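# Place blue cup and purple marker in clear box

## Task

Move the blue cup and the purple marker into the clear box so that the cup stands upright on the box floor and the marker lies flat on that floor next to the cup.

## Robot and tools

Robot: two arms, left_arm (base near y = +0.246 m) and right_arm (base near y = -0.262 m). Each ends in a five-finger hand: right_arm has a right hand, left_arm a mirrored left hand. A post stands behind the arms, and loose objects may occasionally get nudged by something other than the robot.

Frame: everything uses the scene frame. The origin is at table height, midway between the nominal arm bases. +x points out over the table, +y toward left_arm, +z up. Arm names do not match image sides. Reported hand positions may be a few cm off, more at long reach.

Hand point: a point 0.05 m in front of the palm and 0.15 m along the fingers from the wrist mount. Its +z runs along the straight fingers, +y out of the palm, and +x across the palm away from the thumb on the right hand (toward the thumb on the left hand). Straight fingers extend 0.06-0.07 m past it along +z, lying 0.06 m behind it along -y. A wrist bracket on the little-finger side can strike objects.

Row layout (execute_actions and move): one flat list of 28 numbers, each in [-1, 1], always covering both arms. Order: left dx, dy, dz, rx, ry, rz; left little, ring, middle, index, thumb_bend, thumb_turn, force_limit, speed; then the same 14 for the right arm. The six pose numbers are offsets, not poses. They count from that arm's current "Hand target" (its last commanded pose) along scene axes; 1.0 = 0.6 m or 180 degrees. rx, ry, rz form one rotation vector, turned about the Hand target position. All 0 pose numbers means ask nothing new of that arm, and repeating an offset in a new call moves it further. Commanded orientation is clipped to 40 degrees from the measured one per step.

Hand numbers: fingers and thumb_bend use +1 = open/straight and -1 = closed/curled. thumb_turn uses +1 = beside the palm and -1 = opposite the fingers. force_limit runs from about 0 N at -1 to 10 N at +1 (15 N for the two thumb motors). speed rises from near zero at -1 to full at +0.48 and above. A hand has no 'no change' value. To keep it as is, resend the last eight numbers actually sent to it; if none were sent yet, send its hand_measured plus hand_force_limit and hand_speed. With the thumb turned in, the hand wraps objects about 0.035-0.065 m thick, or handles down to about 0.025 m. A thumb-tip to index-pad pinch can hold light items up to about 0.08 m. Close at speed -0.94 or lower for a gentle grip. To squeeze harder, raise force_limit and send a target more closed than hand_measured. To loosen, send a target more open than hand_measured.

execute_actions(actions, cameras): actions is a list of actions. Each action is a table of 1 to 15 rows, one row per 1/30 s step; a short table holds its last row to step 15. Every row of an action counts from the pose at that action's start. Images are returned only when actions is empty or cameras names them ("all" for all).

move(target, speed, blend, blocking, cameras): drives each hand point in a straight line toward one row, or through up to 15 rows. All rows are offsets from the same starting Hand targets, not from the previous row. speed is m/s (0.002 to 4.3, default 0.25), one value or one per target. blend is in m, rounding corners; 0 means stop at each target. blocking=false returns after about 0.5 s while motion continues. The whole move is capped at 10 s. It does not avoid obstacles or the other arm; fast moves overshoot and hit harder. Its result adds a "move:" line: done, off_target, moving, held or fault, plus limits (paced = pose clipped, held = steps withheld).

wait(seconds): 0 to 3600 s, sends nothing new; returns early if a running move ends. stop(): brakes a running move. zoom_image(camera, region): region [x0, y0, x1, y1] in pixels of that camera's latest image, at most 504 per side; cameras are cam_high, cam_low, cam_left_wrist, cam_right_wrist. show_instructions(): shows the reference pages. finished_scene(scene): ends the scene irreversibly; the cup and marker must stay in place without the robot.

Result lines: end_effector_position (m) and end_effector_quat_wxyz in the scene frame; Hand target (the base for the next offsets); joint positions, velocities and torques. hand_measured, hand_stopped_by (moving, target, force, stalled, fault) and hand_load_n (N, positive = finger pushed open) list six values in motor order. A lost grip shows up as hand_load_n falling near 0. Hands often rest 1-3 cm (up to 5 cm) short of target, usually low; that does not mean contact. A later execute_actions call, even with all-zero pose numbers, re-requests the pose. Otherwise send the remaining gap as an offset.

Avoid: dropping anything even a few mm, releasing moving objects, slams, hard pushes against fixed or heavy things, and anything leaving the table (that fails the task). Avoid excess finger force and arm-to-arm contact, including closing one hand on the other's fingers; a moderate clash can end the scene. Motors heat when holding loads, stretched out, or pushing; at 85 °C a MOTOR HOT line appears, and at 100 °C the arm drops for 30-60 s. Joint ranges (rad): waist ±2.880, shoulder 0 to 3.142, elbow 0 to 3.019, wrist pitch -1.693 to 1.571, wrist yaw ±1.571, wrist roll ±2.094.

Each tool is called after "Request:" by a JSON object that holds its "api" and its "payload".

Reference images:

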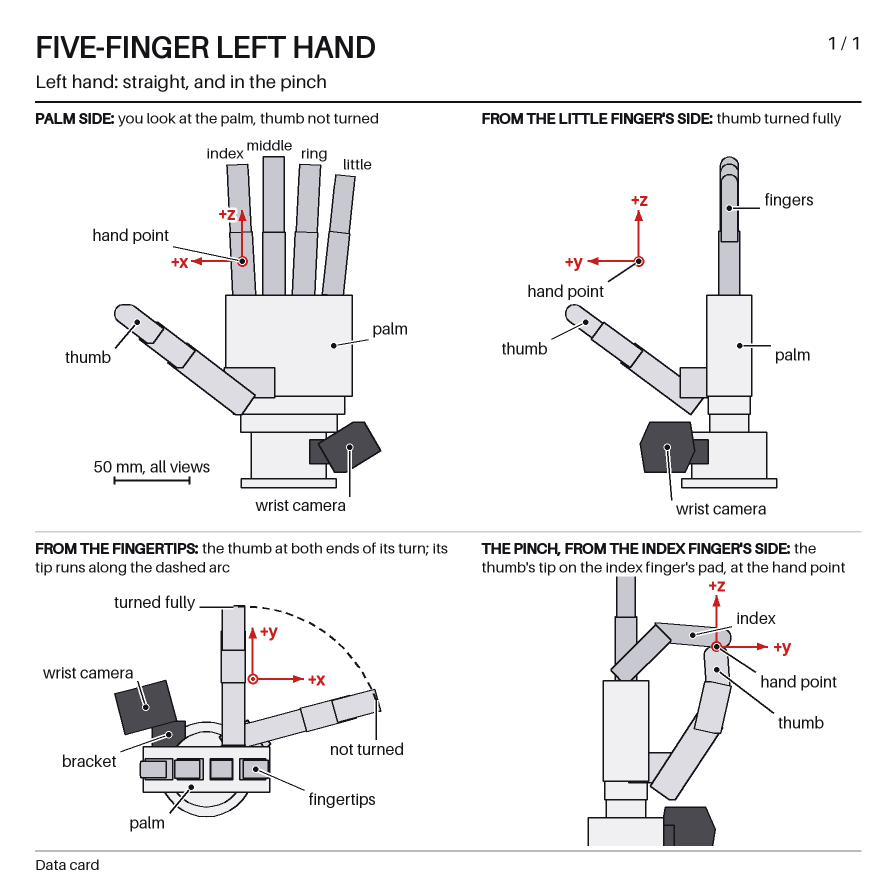

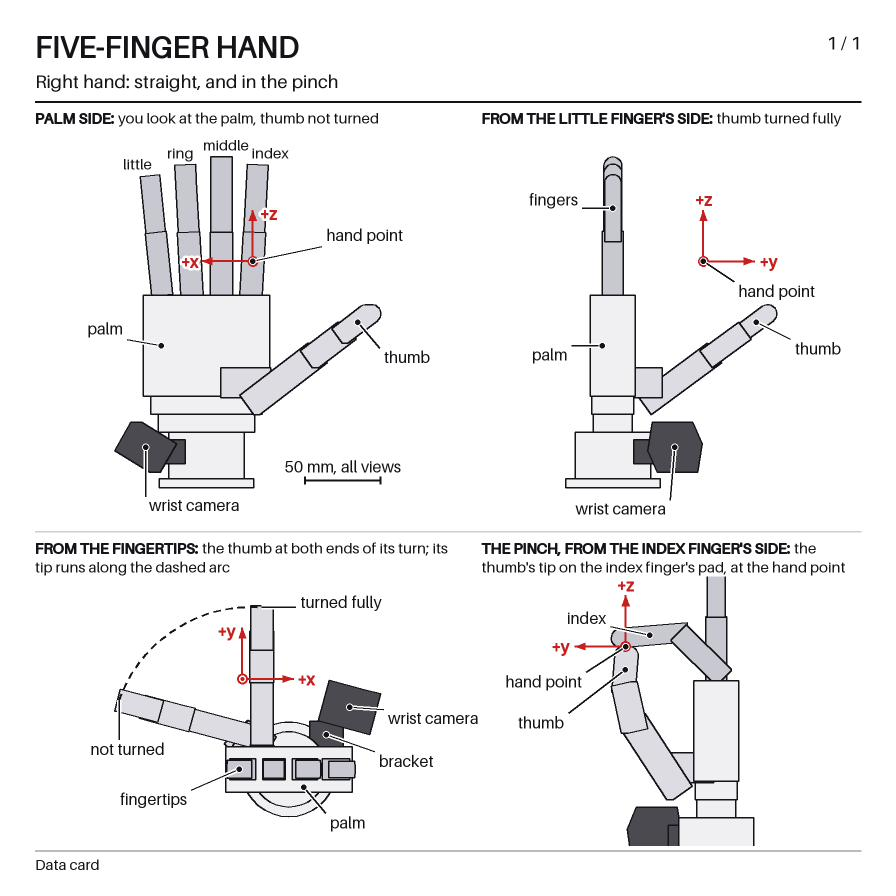

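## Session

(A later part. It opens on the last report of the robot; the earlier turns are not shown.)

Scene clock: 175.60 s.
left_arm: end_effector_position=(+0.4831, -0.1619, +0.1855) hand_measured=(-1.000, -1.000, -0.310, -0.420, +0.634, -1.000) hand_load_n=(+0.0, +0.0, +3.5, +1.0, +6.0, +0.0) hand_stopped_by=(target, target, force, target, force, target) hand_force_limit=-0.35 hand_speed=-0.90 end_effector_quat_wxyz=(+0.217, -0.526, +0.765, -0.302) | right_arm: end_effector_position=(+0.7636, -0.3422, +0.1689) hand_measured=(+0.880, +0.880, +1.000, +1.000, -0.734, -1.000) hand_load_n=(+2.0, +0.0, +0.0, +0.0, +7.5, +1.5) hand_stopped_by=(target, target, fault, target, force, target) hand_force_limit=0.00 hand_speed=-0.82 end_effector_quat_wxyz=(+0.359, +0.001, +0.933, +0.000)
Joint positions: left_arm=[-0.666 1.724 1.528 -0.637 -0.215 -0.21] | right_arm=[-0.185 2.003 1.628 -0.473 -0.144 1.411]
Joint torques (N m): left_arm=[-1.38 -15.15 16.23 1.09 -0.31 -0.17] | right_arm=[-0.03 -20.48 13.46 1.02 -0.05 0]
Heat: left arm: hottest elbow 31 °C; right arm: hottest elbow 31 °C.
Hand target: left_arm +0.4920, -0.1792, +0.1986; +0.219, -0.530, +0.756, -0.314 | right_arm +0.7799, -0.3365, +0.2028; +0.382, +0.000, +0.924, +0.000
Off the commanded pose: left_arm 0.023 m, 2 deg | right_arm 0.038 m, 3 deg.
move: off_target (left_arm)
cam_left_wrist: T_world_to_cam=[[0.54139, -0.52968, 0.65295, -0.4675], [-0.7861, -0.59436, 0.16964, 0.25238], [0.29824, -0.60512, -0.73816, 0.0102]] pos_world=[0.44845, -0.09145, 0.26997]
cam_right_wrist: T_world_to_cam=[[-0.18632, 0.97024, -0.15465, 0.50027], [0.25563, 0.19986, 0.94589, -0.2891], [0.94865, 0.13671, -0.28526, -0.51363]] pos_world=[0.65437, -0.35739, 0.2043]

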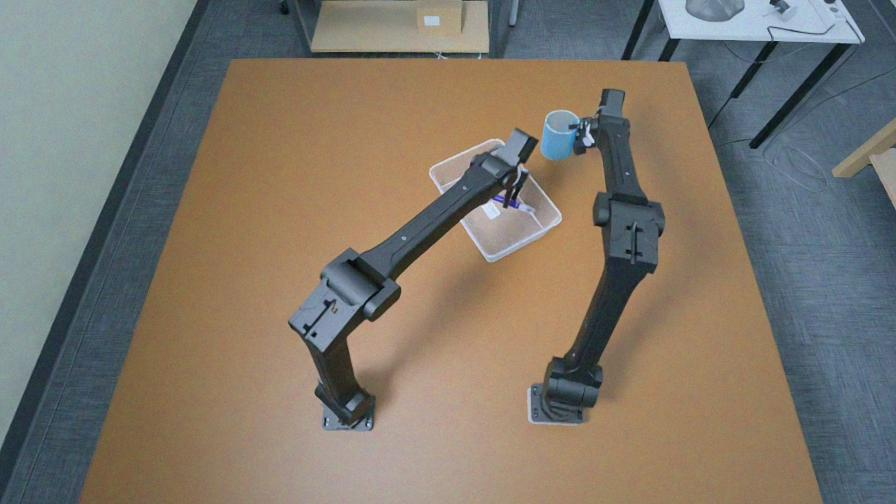

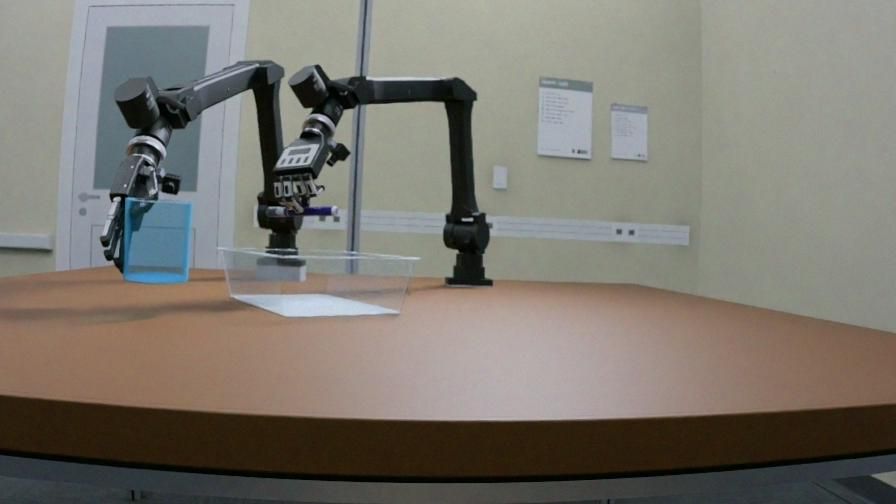

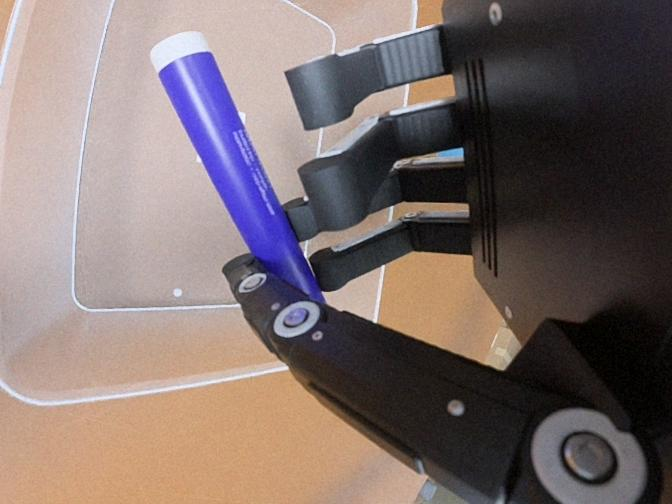

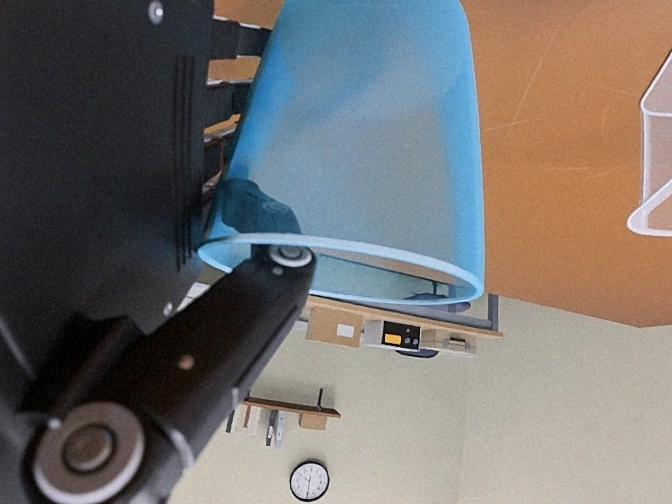

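Request:
{"api": "move", "payload": {"target": [0.0717,-0.0067,-0.143,0,0,0,-1,-1,-0.4,-0.42,0.0,-1,-0.35,-0.9,0,0,0,0,0,0,0.88,0.88,1,1,-1,-1,0.0,-0.82], "speed": 0.1, "cameras": ["cam_left_wrist","cam_high","cam_low"]}}

Request:
{"api": "zoom_image", "payload": {"camera": "cam_high", "region": [400, 100, 600, 280]}}

Request:
{"api": "zoom_image", "payload": {"camera": "cam_low", "region": [200, 180, 440, 330]}}

Scene clock: 181.80 s.
left_arm: end_effector_position=(+0.5143, -0.1794, +0.1038) hand_measured=(-1.000, -1.000, -0.310, -0.420, +0.634, -1.000) hand_load_n=(+0.0, +0.0, +3.5, +0.5, +6.0, +0.0) hand_stopped_by=(target, target, force, target, force, target) hand_force_limit=-0.35 hand_speed=-0.90 end_effector_quat_wxyz=(+0.211, -0.530, +0.766, -0.298) | right_arm: end_effector_position=(+0.7636, -0.3422, +0.1689) hand_measured=(+0.880, +0.880, +1.000, +1.000, -0.734, -1.000) hand_load_n=(+2.0, +0.0, +0.0, +0.0, +7.5, +1.0) hand_stopped_by=(target, target, fault, target, force, target) hand_force_limit=0.00 hand_speed=-0.82 end_effector_quat_wxyz=(+0.359, +0.001, +0.933, +0.000)
Joint positions: left_arm=[-0.655 1.878 1.528 -0.496 -0.202 -0.21] | right_arm=[-0.185 2.003 1.628 -0.473 -0.144 1.411]
Joint torques (N m): left_arm=[0.32 -17.38 14.24 2.28 0.08 0.11] | right_arm=[-0.15 -20.78 13.68 0.87 -0.08 -0.04]
Motor temperatures (°C): left_arm=[26 27 31 25 26 22] | right_arm=[27 30 32 25 25 25]
Heat: left arm: hottest elbow 31 °C; right arm: hottest elbow 32 °C.
Hand target: left_arm +0.5350, -0.1833, +0.1128; +0.219, -0.530, +0.756, -0.314 | right_arm +0.7799, -0.3365, +0.2028; +0.382, +0.000, +0.924, +0.000
Off the commanded pose: left_arm 0.023 m, 2 deg | right_arm 0.038 m, 3 deg.
move: off_target (left_arm)
cam_left_wrist: T_world_to_cam=[[0.55312, -0.5281, 0.64433, -0.44514], [-0.7819, -0.59603, 0.18271, 0.27655], [0.28755, -0.60486, -0.7426, -0.06398]] pos_world=[0.48085, -0.10895, 0.18878]
Images, in order (width x height): cam_high 896x504, cam_low 896x504, cam_left_wrist 672x504.

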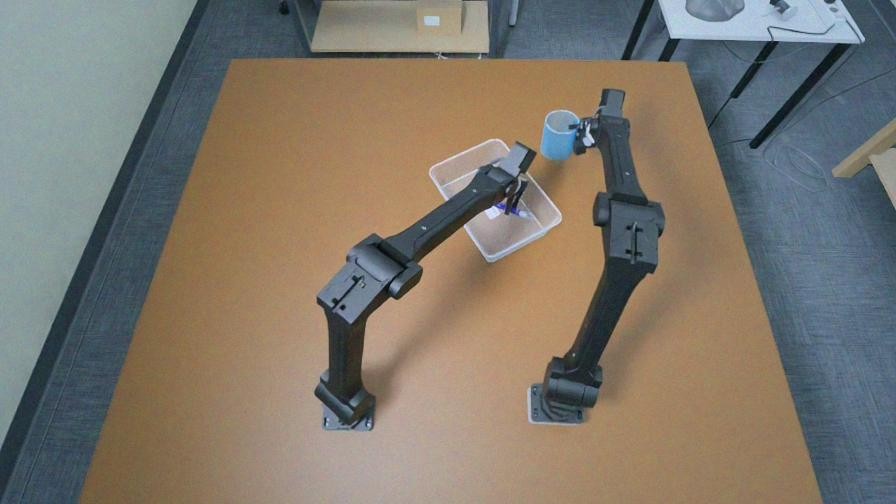

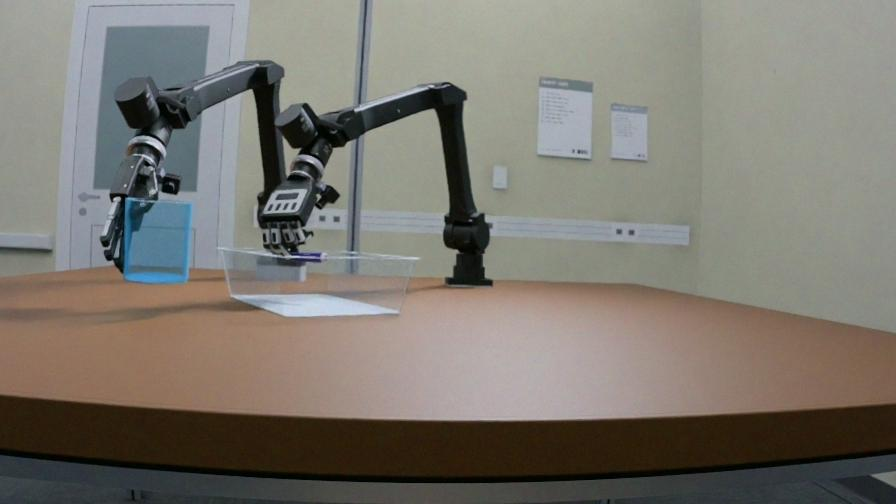

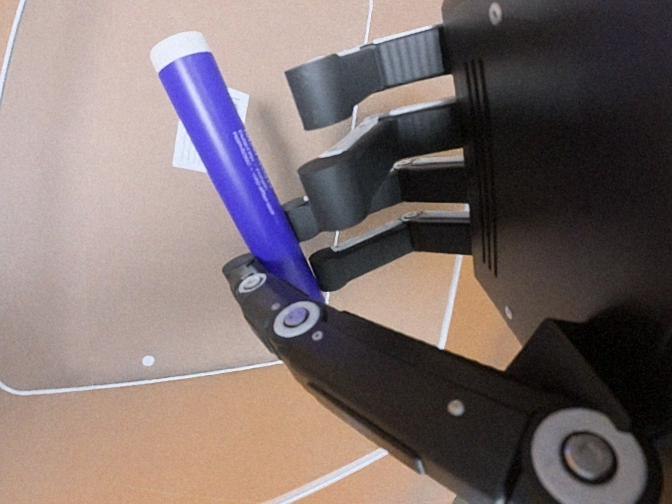

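Scaled by 2.520 from the camera's image (finer frame: 1280x720).

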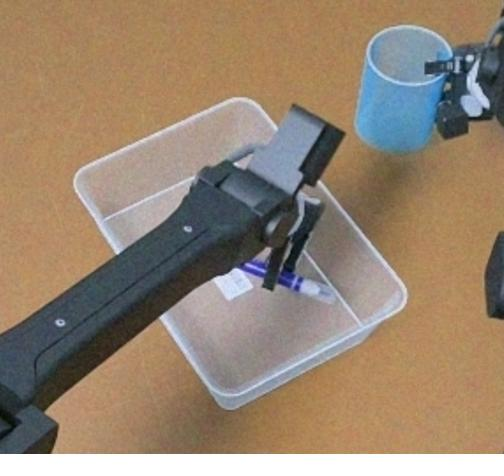

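Scaled by 2.100 from the camera's image (finer frame: 1280x720).

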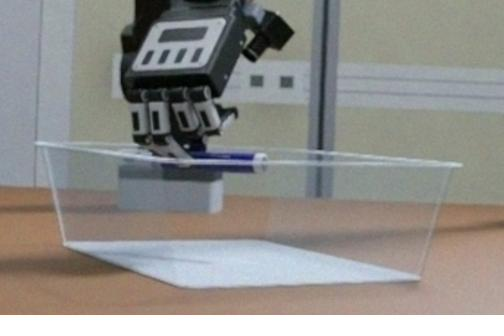

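Request:
{"api": "move", "payload": {"target": [0.0117,0.0067,-0.1,0,0,0,-1,-1,-0.4,-0.42,0.0,-1,-0.35,-0.9,0,0,0,0,0,0,0.88,0.88,1,1,-1,-1,0.0,-0.82], "speed": 0.08, "cameras": ["cam_left_wrist","cam_high","cam_low"]}}

Request:
{"api": "zoom_image", "payload": {"camera": "cam_high", "region": [400, 100, 600, 280]}}

Request:
{"api": "zoom_image", "payload": {"camera": "cam_low", "region": [200, 180, 440, 330]}}

Scene clock: 185.10 s.
left_arm: end_effector_position=(+0.5347, -0.1871, +0.0674) hand_measured=(-1.000, -1.000, -0.310, -0.420, +0.634, -1.000) hand_load_n=(+0.0, +0.0, +3.5, +0.5, +6.0, +0.0) hand_stopped_by=(target, target, force, target, force, target) hand_force_limit=-0.35 hand_speed=-0.90 end_effector_quat_wxyz=(+0.216, -0.530, +0.756, -0.319) | right_arm: end_effector_position=(+0.7636, -0.3422, +0.1689) hand_measured=(+0.880, +0.880, +1.000, +1.000, -0.734, -1.000) hand_load_n=(+2.0, +0.0, +0.0, +0.0, +7.5, +1.0) hand_stopped_by=(target, target, fault, target, force, target) hand_force_limit=0.00 hand_speed=-0.82 end_effector_quat_wxyz=(+0.359, +0.001, +0.933, +0.000)
Joint positions: left_arm=[-0.644 1.945 1.51 -0.364 -0.192 -0.21] | right_arm=[-0.185 2.003 1.628 -0.473 -0.144 1.411]
Joint torques (N m): left_arm=[0.56 -17.79 10.35 2.37 0.07 0.15] | right_arm=[-0.09 -20.25 13.46 0.91 -0.06 -0.02]
Heat: left arm: hottest elbow 31 °C; right arm: hottest elbow 32 °C.
Hand target: left_arm +0.5419, -0.1793, +0.0527; +0.219, -0.530, +0.756, -0.314 | right_arm +0.7799, -0.3365, +0.2028; +0.382, +0.000, +0.924, +0.000
Off the commanded pose: left_arm 0.018 m, 1 deg | right_arm 0.038 m, 3 deg.
move: off_target (left_arm)
cam_left_wrist: T_world_to_cam=[[0.5338, -0.50372, 0.67921, -0.42453], [-0.785, -0.59381, 0.17655, 0.29703], [0.31439, -0.62742, -0.71239, -0.12209]] pos_world=[0.49817, -0.11407, 0.14893]
Images, in order (width x height): cam_high 896x504, cam_low 896x504, cam_left_wrist 672x504.

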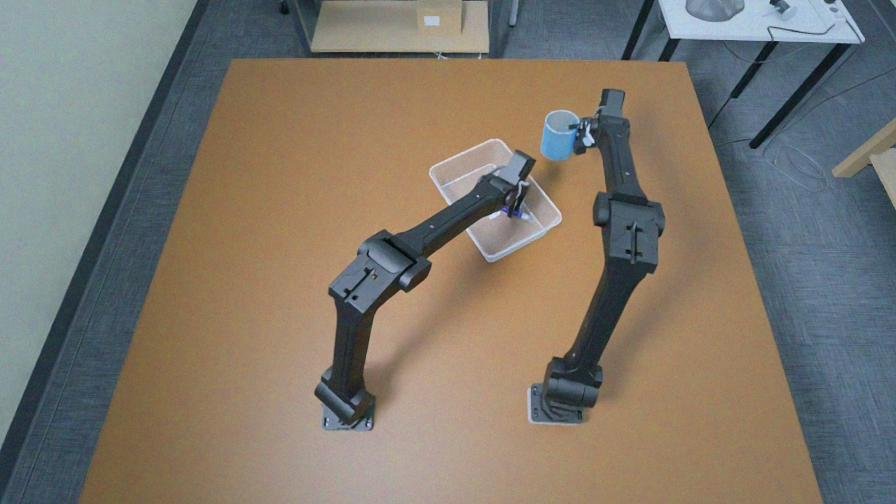

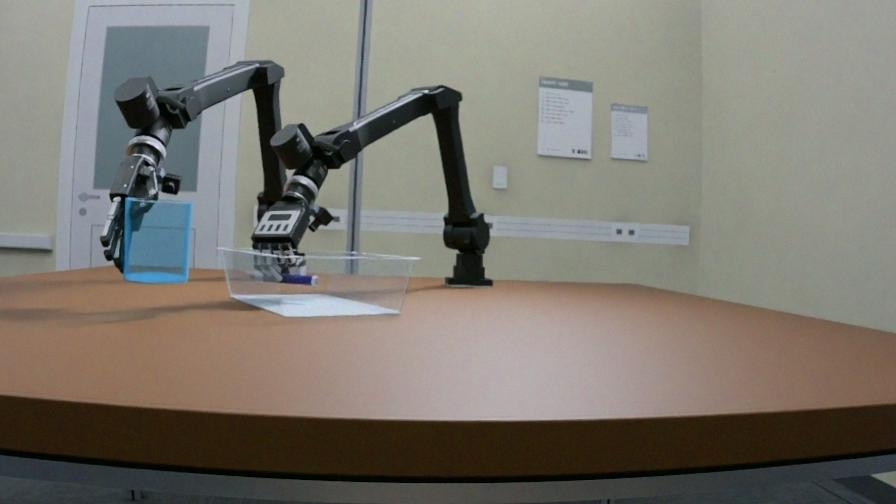

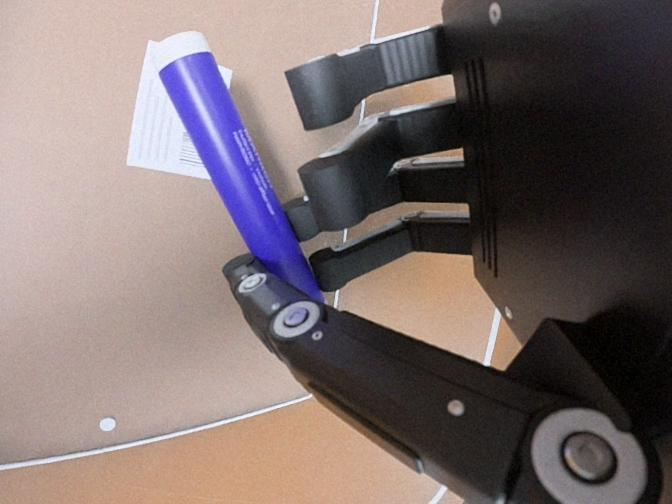

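Scaled by 2.520 from the camera's image (finer frame: 1280x720).

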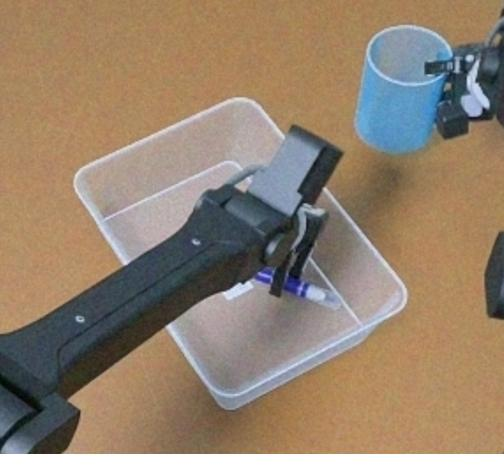

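Scaled by 2.100 from the camera's image (finer frame: 1280x720).

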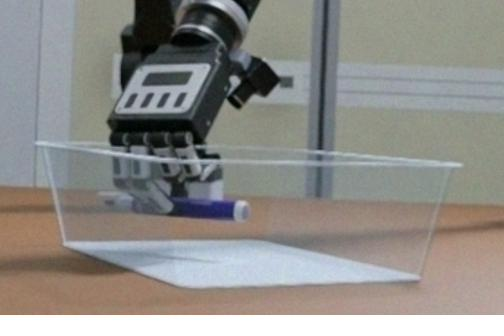

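Request:
{"api": "move", "payload": {"target": [-0.01,0.02,-0.07,0,0,0,-1,-1,-0.4,-0.42,0.0,-1,-0.35,-0.9,0,0,0,0,0,0,0.88,0.88,1,1,-1,-1,0.0,-0.82], "speed": 0.05, "cameras": ["cam_left_wrist","cam_high","cam_low"]}}

Request:
{"api": "zoom_image", "payload": {"camera": "cam_high", "region": [400, 100, 600, 280]}}

Request:
{"api": "zoom_image", "payload": {"camera": "cam_low", "region": [200, 180, 440, 330]}}

Scene clock: 188.37 s.
left_arm: end_effector_position=(+0.5329, -0.1792, +0.0362) hand_measured=(-1.000, -1.000, -0.310, -0.420, +0.634, -1.000) hand_load_n=(+0.0, +0.0, +4.0, +0.0, +6.0, +0.0) hand_stopped_by=(target, target, force, target, force, target) hand_force_limit=-0.35 hand_speed=-0.90 end_effector_quat_wxyz=(+0.217, -0.532, +0.750, -0.328) | right_arm: end_effector_position=(+0.7636, -0.3422, +0.1689) hand_measured=(+0.880, +0.880, +1.000, +1.000, -0.734, -1.000) hand_load_n=(+2.0, +0.0, +0.0, +0.0, +7.5, +1.5) hand_stopped_by=(target, target, fault, target, force, target) hand_force_limit=0.00 hand_speed=-0.82 end_effector_quat_wxyz=(+0.359, +0.001, +0.933, +0.000)
Joint positions: left_arm=[-0.634 1.962 1.435 -0.254 -0.185 -0.212] | right_arm=[-0.185 2.003 1.628 -0.473 -0.144 1.411]
Joint torques (N m): left_arm=[0.67 -16.79 9.2 2.39 0.07 0.17] | right_arm=[-0.21 -20.42 13.46 0.95 -0.03 -0.04]
Heat: left arm: hottest elbow 31 °C; right arm: hottest elbow 33 °C.
Hand target: left_arm +0.5359, -0.1672, +0.0107; +0.219, -0.530, +0.756, -0.314 | right_arm +0.7799, -0.3365, +0.2028; +0.382, +0.000, +0.924, +0.000
Off the commanded pose: left_arm 0.028 m, 2 deg | right_arm 0.038 m, 3 deg.
move: off_target (left_arm)
cam_left_wrist: T_world_to_cam=[[0.52823, -0.48934, 0.69392, -0.39342], [-0.78397, -0.59496, 0.17722, 0.30497], [0.32613, -0.63763, -0.6979, -0.14743]] pos_world=[0.49499, -0.10508, 0.11606]
Images, in order (width x height): cam_high 896x504, cam_low 896x504, cam_left_wrist 672x504.

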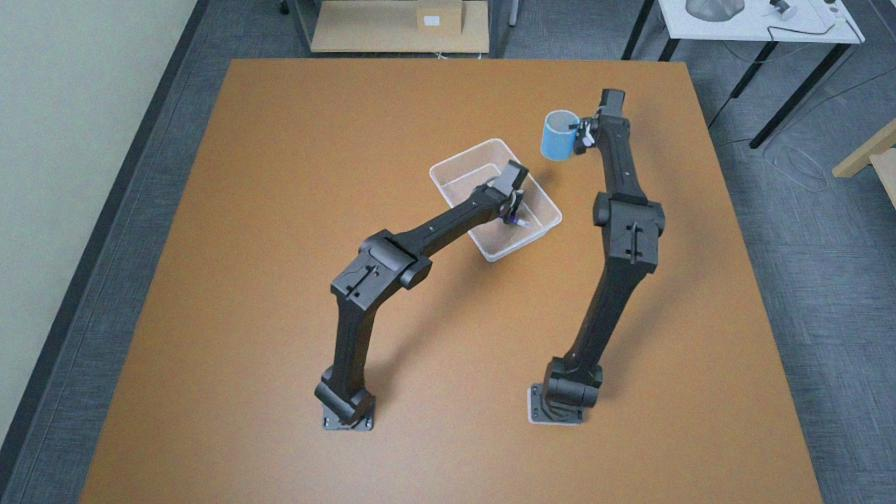

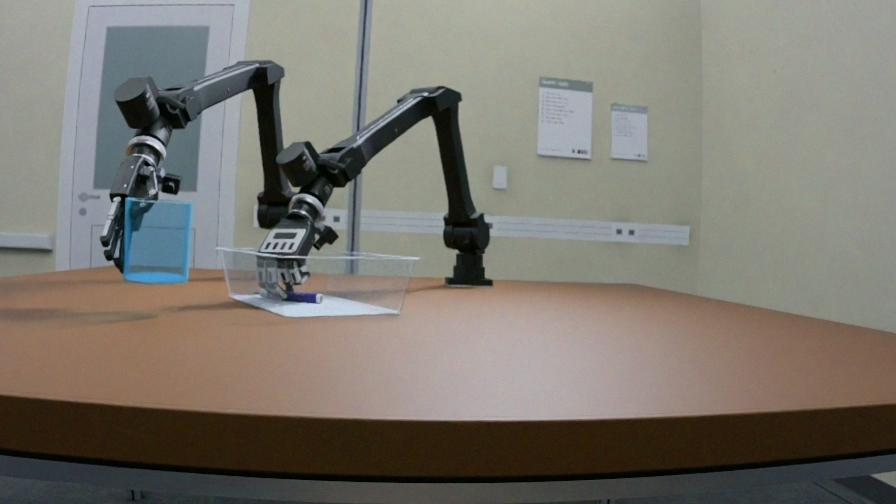

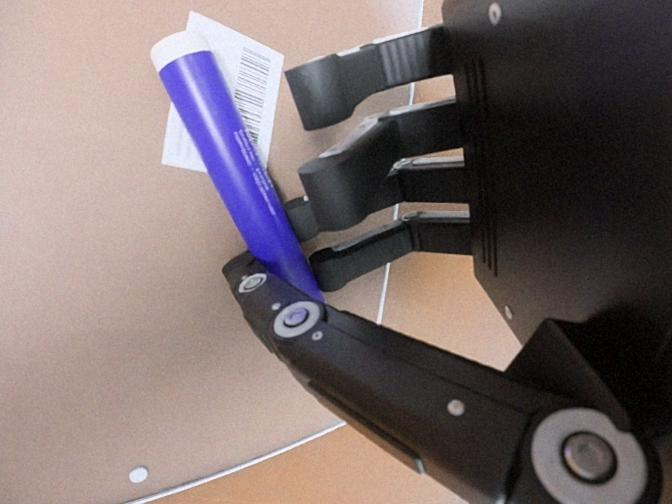

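Scaled by 2.520 from the camera's image (finer frame: 1280x720).

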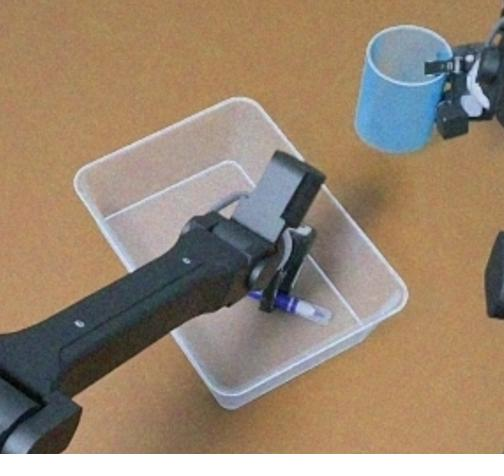

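Scaled by 2.100 from the camera's image (finer frame: 1280x720).

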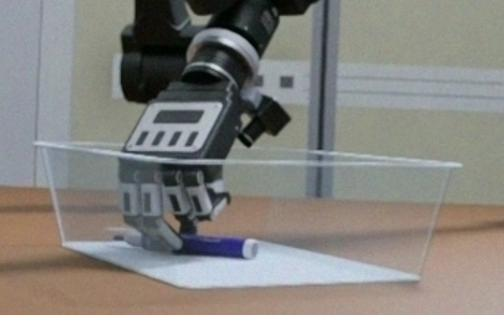

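Request:
{"api": "move", "payload": {"target": [0,0,-0.023,0,0,0,-1,-1,-0.4,-0.42,0.0,-1,-0.35,-0.9,0,0,0,0,0,0,0.88,0.88,1,1,-1,-1,0.0,-0.82], "speed": 0.04, "cameras": ["cam_left_wrist","cam_low"]}}

Request:
{"api": "zoom_image", "payload": {"camera": "cam_low", "region": [200, 180, 440, 330]}}

Scene clock: 189.97 s.
left_arm: end_effector_position=(+0.5358, -0.1810, +0.0366) hand_measured=(-1.000, -1.000, -0.310, -0.420, +0.634, -1.000) hand_load_n=(+0.0, +0.0, +3.0, +0.0, +6.5, +0.5) hand_stopped_by=(target, target, force, target, force, target) hand_force_limit=-0.35 hand_speed=-0.90 end_effector_quat_wxyz=(+0.220, -0.530, +0.746, -0.337) | right_arm: end_effector_position=(+0.7636, -0.3422, +0.1689) hand_measured=(+0.880, +0.880, +1.000, +1.000, -0.734, -1.000) hand_load_n=(+2.0, +0.0, +0.0, +0.0, +7.5, +1.0) hand_stopped_by=(target, target, fault, target, force, target) hand_force_limit=0.00 hand_speed=-0.82 end_effector_quat_wxyz=(+0.359, +0.001, +0.933, +0.000)
Joint positions: left_arm=[-0.634 1.962 1.426 -0.221 -0.185 -0.212] | right_arm=[-0.185 2.003 1.628 -0.473 -0.144 1.411]
Joint torques (N m): left_arm=[0.62 -15.38 8.81 2.33 0.08 0.17] | right_arm=[-0.26 -20.42 13.46 0.98 -0.03 -0.04]
Heat: left arm: hottest elbow 31 °C; right arm: hottest elbow 33 °C.
Hand target: left_arm +0.5360, -0.1672, -0.0030; +0.219, -0.530, +0.756, -0.314 | right_arm +0.7799, -0.3365, +0.2028; +0.382, +0.000, +0.924, +0.000
Off the commanded pose: left_arm 0.042 m, 3 deg | right_arm 0.038 m, 3 deg.
move: off_target (left_arm)
cam_left_wrist: T_world_to_cam=[[0.51547, -0.47987, 0.70994, -0.3881], [-0.78699, -0.5929, 0.17066, 0.30845], [0.33903, -0.64669, -0.68327, -0.15838]] pos_world=[0.4965, -0.10578, 0.11468]
Images, in order (width x height): cam_low 896x504, cam_left_wrist 672x504.

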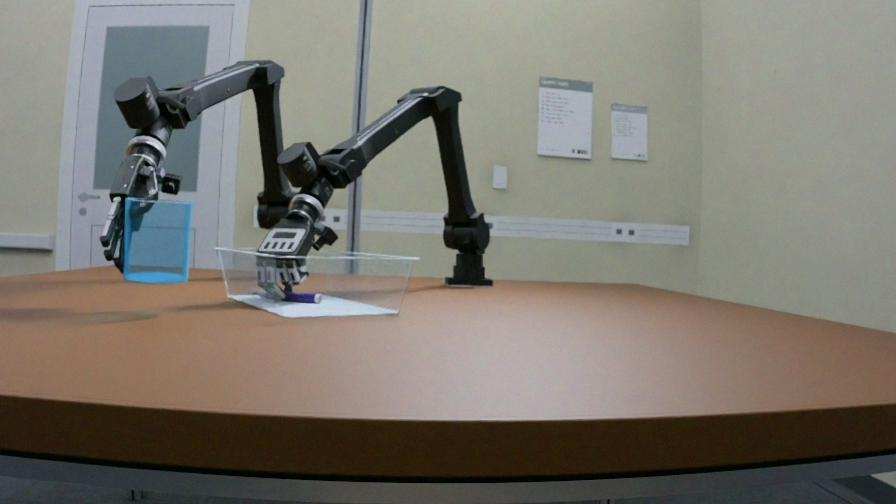

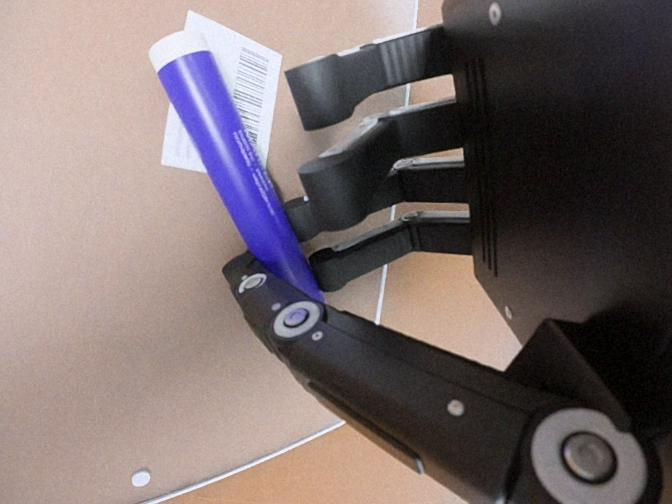

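Scaled by 2.100 from the camera's image (finer frame: 1280x720).

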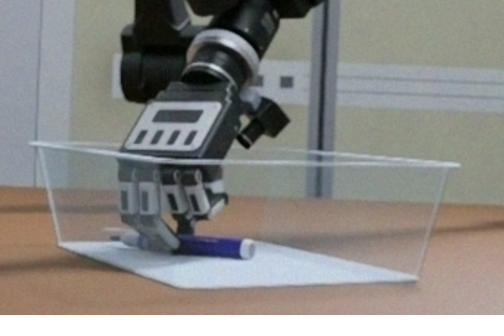

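Request:
{"api": "zoom_image", "payload": {"camera": "cam_low", "region": [240, 255, 340, 320]}}

Request:
{"api": "zoom_image", "payload": {"camera": "cam_left_wrist", "region": [130, 0, 350, 330]}}

Scaled by 5.040 from the camera's image (finer frame: 1280x720).

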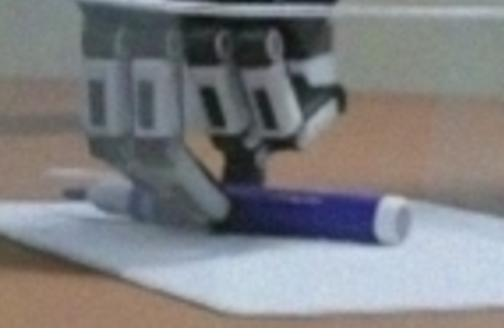

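Scaled by 1.527 from the camera's image (finer frame: 960x720).

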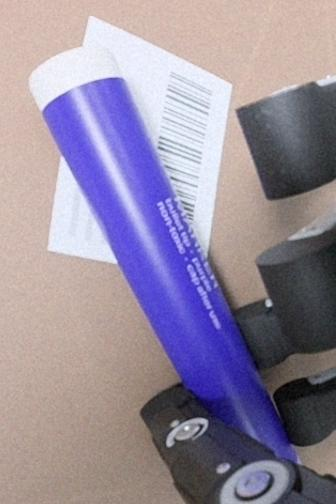

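Request:
{"api": "move", "payload": {"target": [0,0,0,0,0,0,-1,-1,-0.4,-0.42,0.85,-1,-0.35,-0.75,0,0,0,0,0,0,0.88,0.88,1,1,-1,-1,0.0,-0.82], "speed": 0.04, "cameras": ["cam_left_wrist","cam_low"]}}

Request:
{"api": "zoom_image", "payload": {"camera": "cam_low", "region": [240, 255, 340, 320]}}

Scene clock: 192.73 s.
left_arm: end_effector_position=(+0.5378, -0.1825, +0.0364) hand_measured=(-1.000, -1.000, -0.310, -0.420, +0.850, -1.000) hand_load_n=(+0.0, +0.0, +0.5, +0.0, -1.0, +0.0) hand_stopped_by=(target, target, force, target, target, target) hand_force_limit=-0.35 hand_speed=-0.75 end_effector_quat_wxyz=(+0.221, -0.530, +0.744, -0.342) | right_arm: end_effector_position=(+0.7636, -0.3422, +0.1689) hand_measured=(+0.880, +0.880, +1.000, +1.000, -0.734, -1.000) hand_load_n=(+2.0, +0.0, +0.0, +0.0, +7.5, +1.0) hand_stopped_by=(target, target, fault, target, force, target) hand_force_limit=0.00 hand_speed=-0.82 end_effector_quat_wxyz=(+0.359, +0.001, +0.933, +0.000)
Joint positions: left_arm=[-0.634 1.965 1.426 -0.209 -0.183 -0.212] | right_arm=[-0.185 2.003 1.628 -0.473 -0.144 1.411]
Joint torques (N m): left_arm=[0.56 -15.68 8.9 1.88 0.06 0.17] | right_arm=[0.21 -21.19 13.61 1.01 -0.09 0]
Heat: left arm: hottest elbow 31 °C; right arm: hottest elbow 33 °C.
Hand target: left_arm +0.5359, -0.1673, -0.0031; +0.219, -0.530, +0.756, -0.314 | right_arm +0.7799, -0.3365, +0.2028; +0.382, +0.000, +0.924, +0.000
Off the commanded pose: left_arm 0.042 m, 3 deg | right_arm 0.038 m, 3 deg.
move: done
cam_left_wrist: T_world_to_cam=[[0.51025, -0.4758, 0.71642, -0.38643], [-0.7886, -0.59123, 0.169, 0.31035], [0.34316, -0.6512, -0.67689, -0.16341]] pos_world=[0.498, -0.10679, 0.11379]
Images, in order (width x height): cam_low 896x504, cam_left_wrist 672x504.

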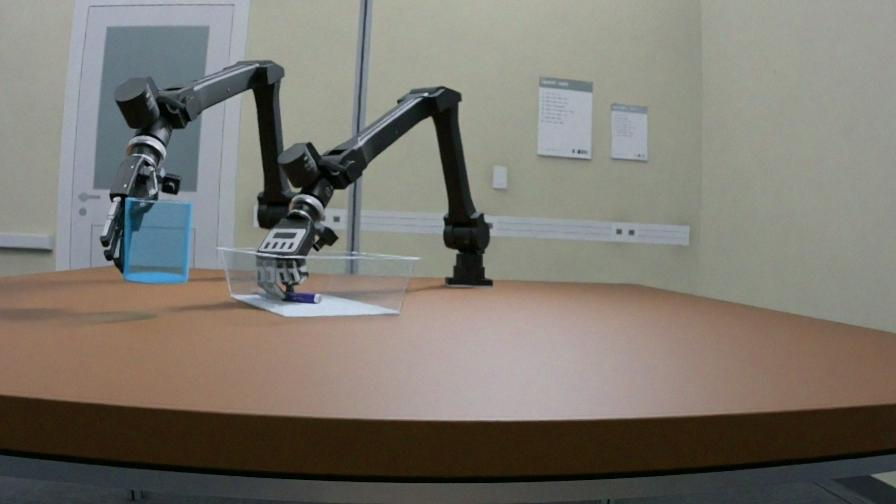

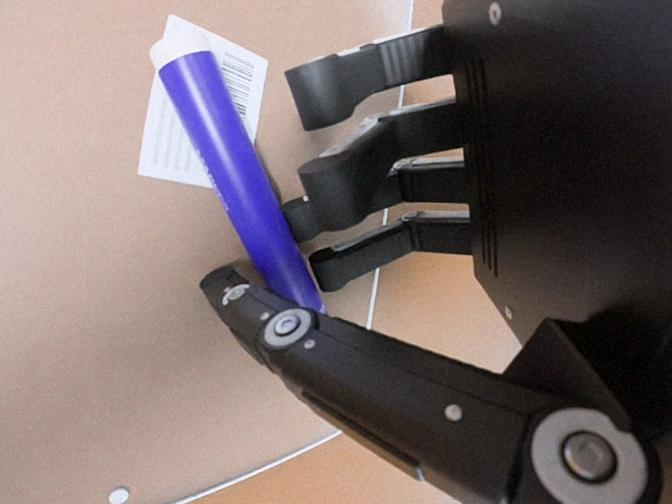

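Scaled by 5.040 from the camera's image (finer frame: 1280x720).

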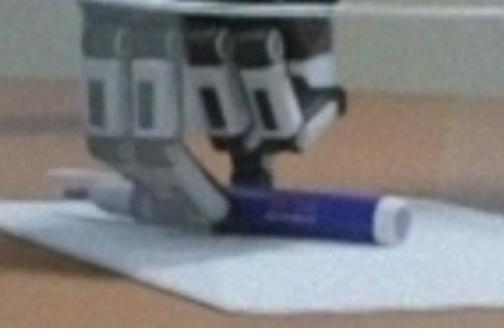

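Request:
{"api": "move", "payload": {"target": [[0.008,-0.003,0.075,0,0,0,-1,-1,-0.4,-0.42,0.85,-1,-0.35,-0.75,0,0,0.07,0,0,0,0.88,0.88,1,1,-1,-1,0.0,-0.82],[0.008,-0.003,0.3,0,0,0,-1,-1,-0.4,-0.42,0.85,-1,-0.35,-0.75,0,0,0.13,0,0,0,0.88,0.88,1,1,-1,-1,0.0,-0.82]], "speed": [0.04, 0.12], "blend": [0.01,0], "cameras": ["all"]}}

Request:
{"api": "zoom_image", "payload": {"camera": "cam_high", "region": [400, 80, 620, 280]}}

Scene clock: 196.83 s.
left_arm: end_effector_position=(+0.5230, -0.1699, +0.1534) hand_measured=(-1.000, -1.000, -0.310, -0.420, +0.850, -1.000) hand_load_n=(+0.0, +0.0, +0.0, +0.0, +0.0, +0.0) hand_stopped_by=(target, target, force, target, target, target) hand_force_limit=-0.35 hand_speed=-0.75 end_effector_quat_wxyz=(+0.207, -0.537, +0.761, -0.301) | right_arm: end_effector_position=(+0.7666, -0.3428, +0.2412) hand_measured=(+0.880, +0.880, +1.000, +1.000, -0.734, -1.000) hand_load_n=(+2.0, +0.0, +0.0, +0.0, +7.5, +1.0) hand_stopped_by=(target, target, fault, target, force, target) hand_force_limit=0.00 hand_speed=-0.82 end_effector_quat_wxyz=(+0.356, +0.002, +0.934, +0.001)
Joint positions: left_arm=[-0.631 1.841 1.608 -0.608 -0.183 -0.212] | right_arm=[-0.185 1.957 1.758 -0.655 -0.144 1.411]
Joint torques (N m): left_arm=[0.56 -18.67 15.75 1.06 0.05 0.19] | right_arm=[-0.26 -21.25 14.48 1.05 -0.04 -0.03]
Heat: left arm: hottest elbow 31 °C; right arm: hottest elbow 33 °C.
Hand target: left_arm +0.5407, -0.1691, +0.1769; +0.219, -0.530, +0.756, -0.314 | right_arm +0.7799, -0.3365, +0.2806; +0.382, +0.000, +0.924, +0.000
Off the commanded pose: left_arm 0.029 m, 2 deg | right_arm 0.042 m, 3 deg.
move: off_target (left_arm, right_arm)
cam_left_wrist: T_world_to_cam=[[0.56287, -0.51168, 0.64912, -0.47994], [-0.77346, -0.60299, 0.19537, 0.27252], [0.29144, -0.61203, -0.73517, -0.02828]] pos_world=[0.48917, -0.09856, 0.23751]
cam_right_wrist: T_world_to_cam=[[-0.18739, 0.97049, -0.15177, 0.51285], [0.26252, 0.19837, 0.94432, -0.36363], [0.94656, 0.13712, -0.29195, -0.4923]] pos_world=[0.65756, -0.35808, 0.27749]

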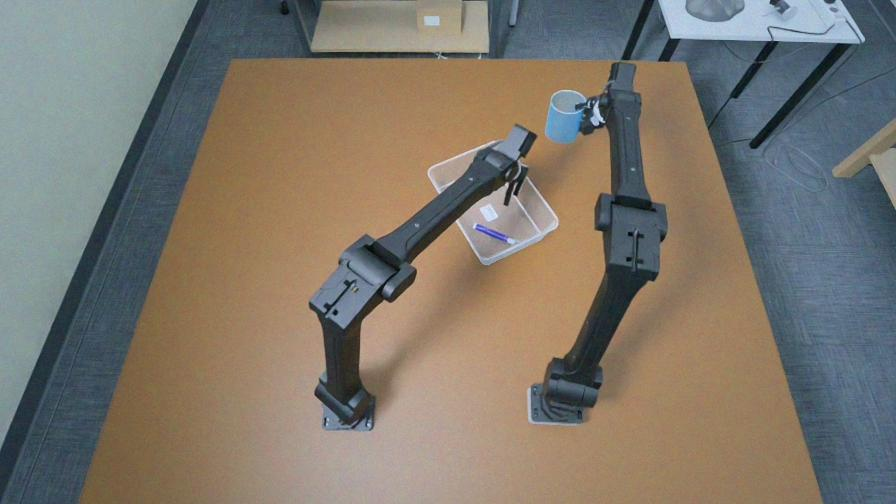

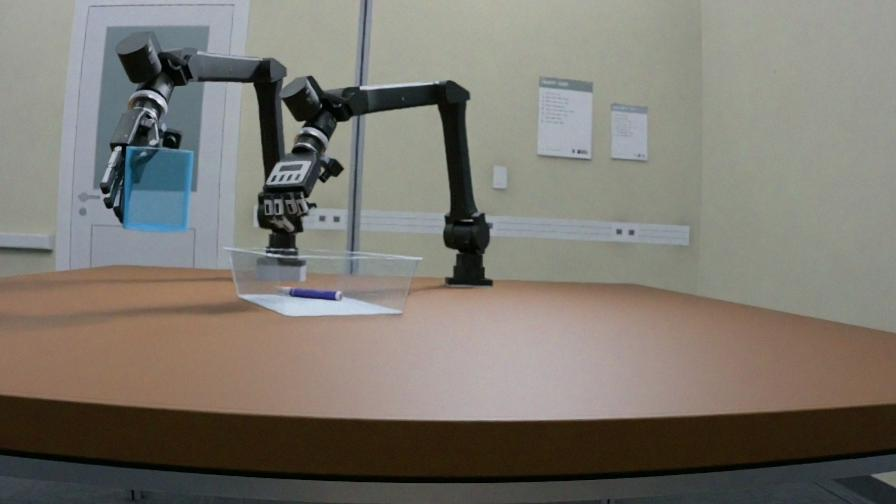

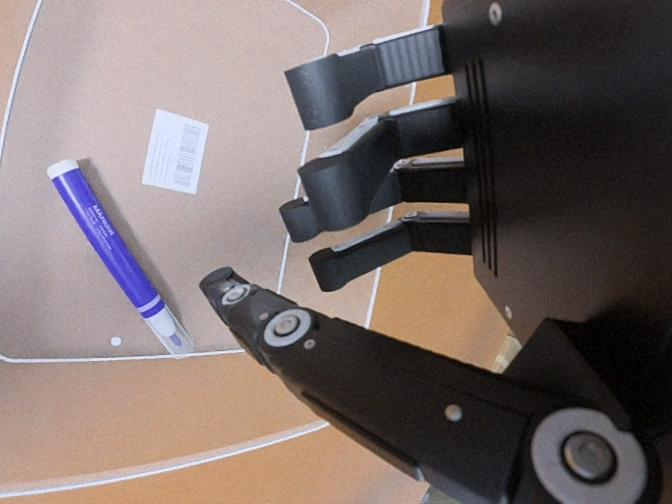

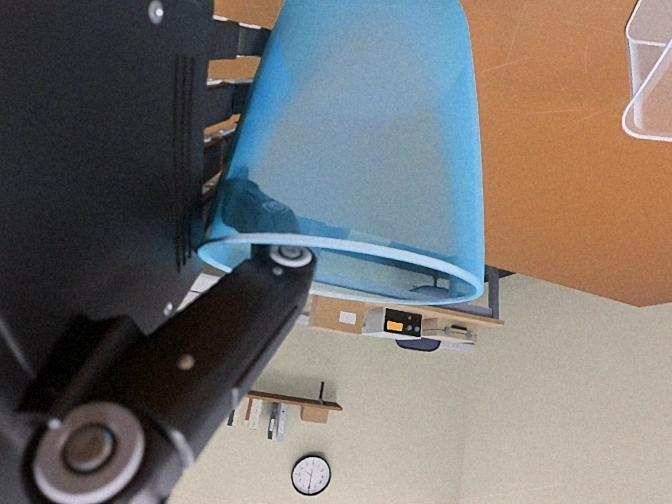

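Scaled by 2.291 from the camera's image (finer frame: 1280x720).

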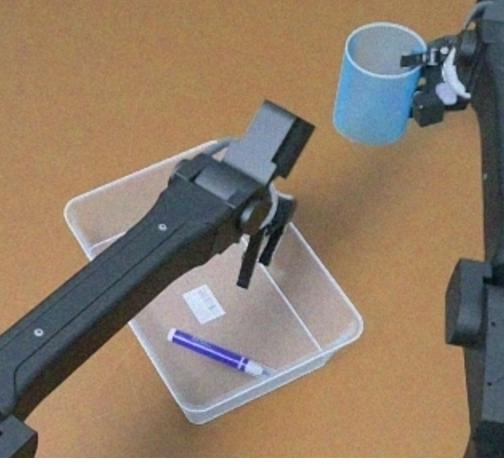

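Request:
{"api": "zoom_image", "payload": {"camera": "cam_low", "region": [230, 245, 430, 325]}}

Request:
{"api": "zoom_image", "payload": {"camera": "cam_left_wrist", "region": [0, 120, 280, 400]}}

Request:
{"api": "zoom_image", "payload": {"camera": "cam_high", "region": [440, 190, 560, 280]}}

Scaled by 2.520 from the camera's image (finer frame: 1280x720).

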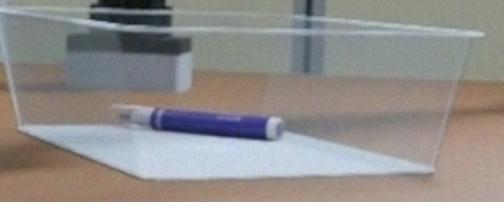

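Scaled by 1.800 from the camera's image (finer frame: 960x720).

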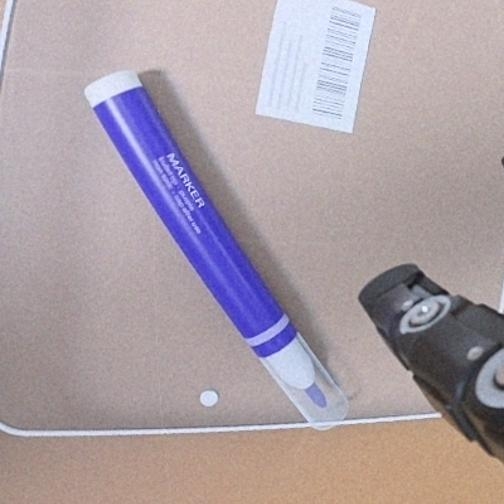

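Scaled by 4.200 from the camera's image (finer frame: 1280x720).

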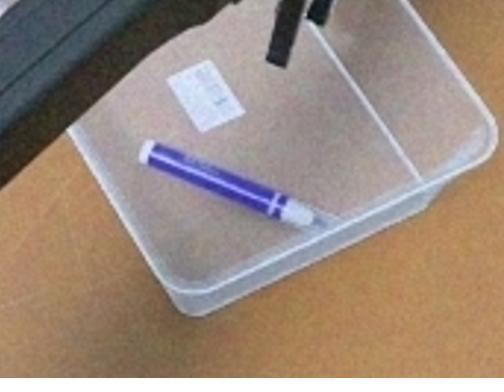

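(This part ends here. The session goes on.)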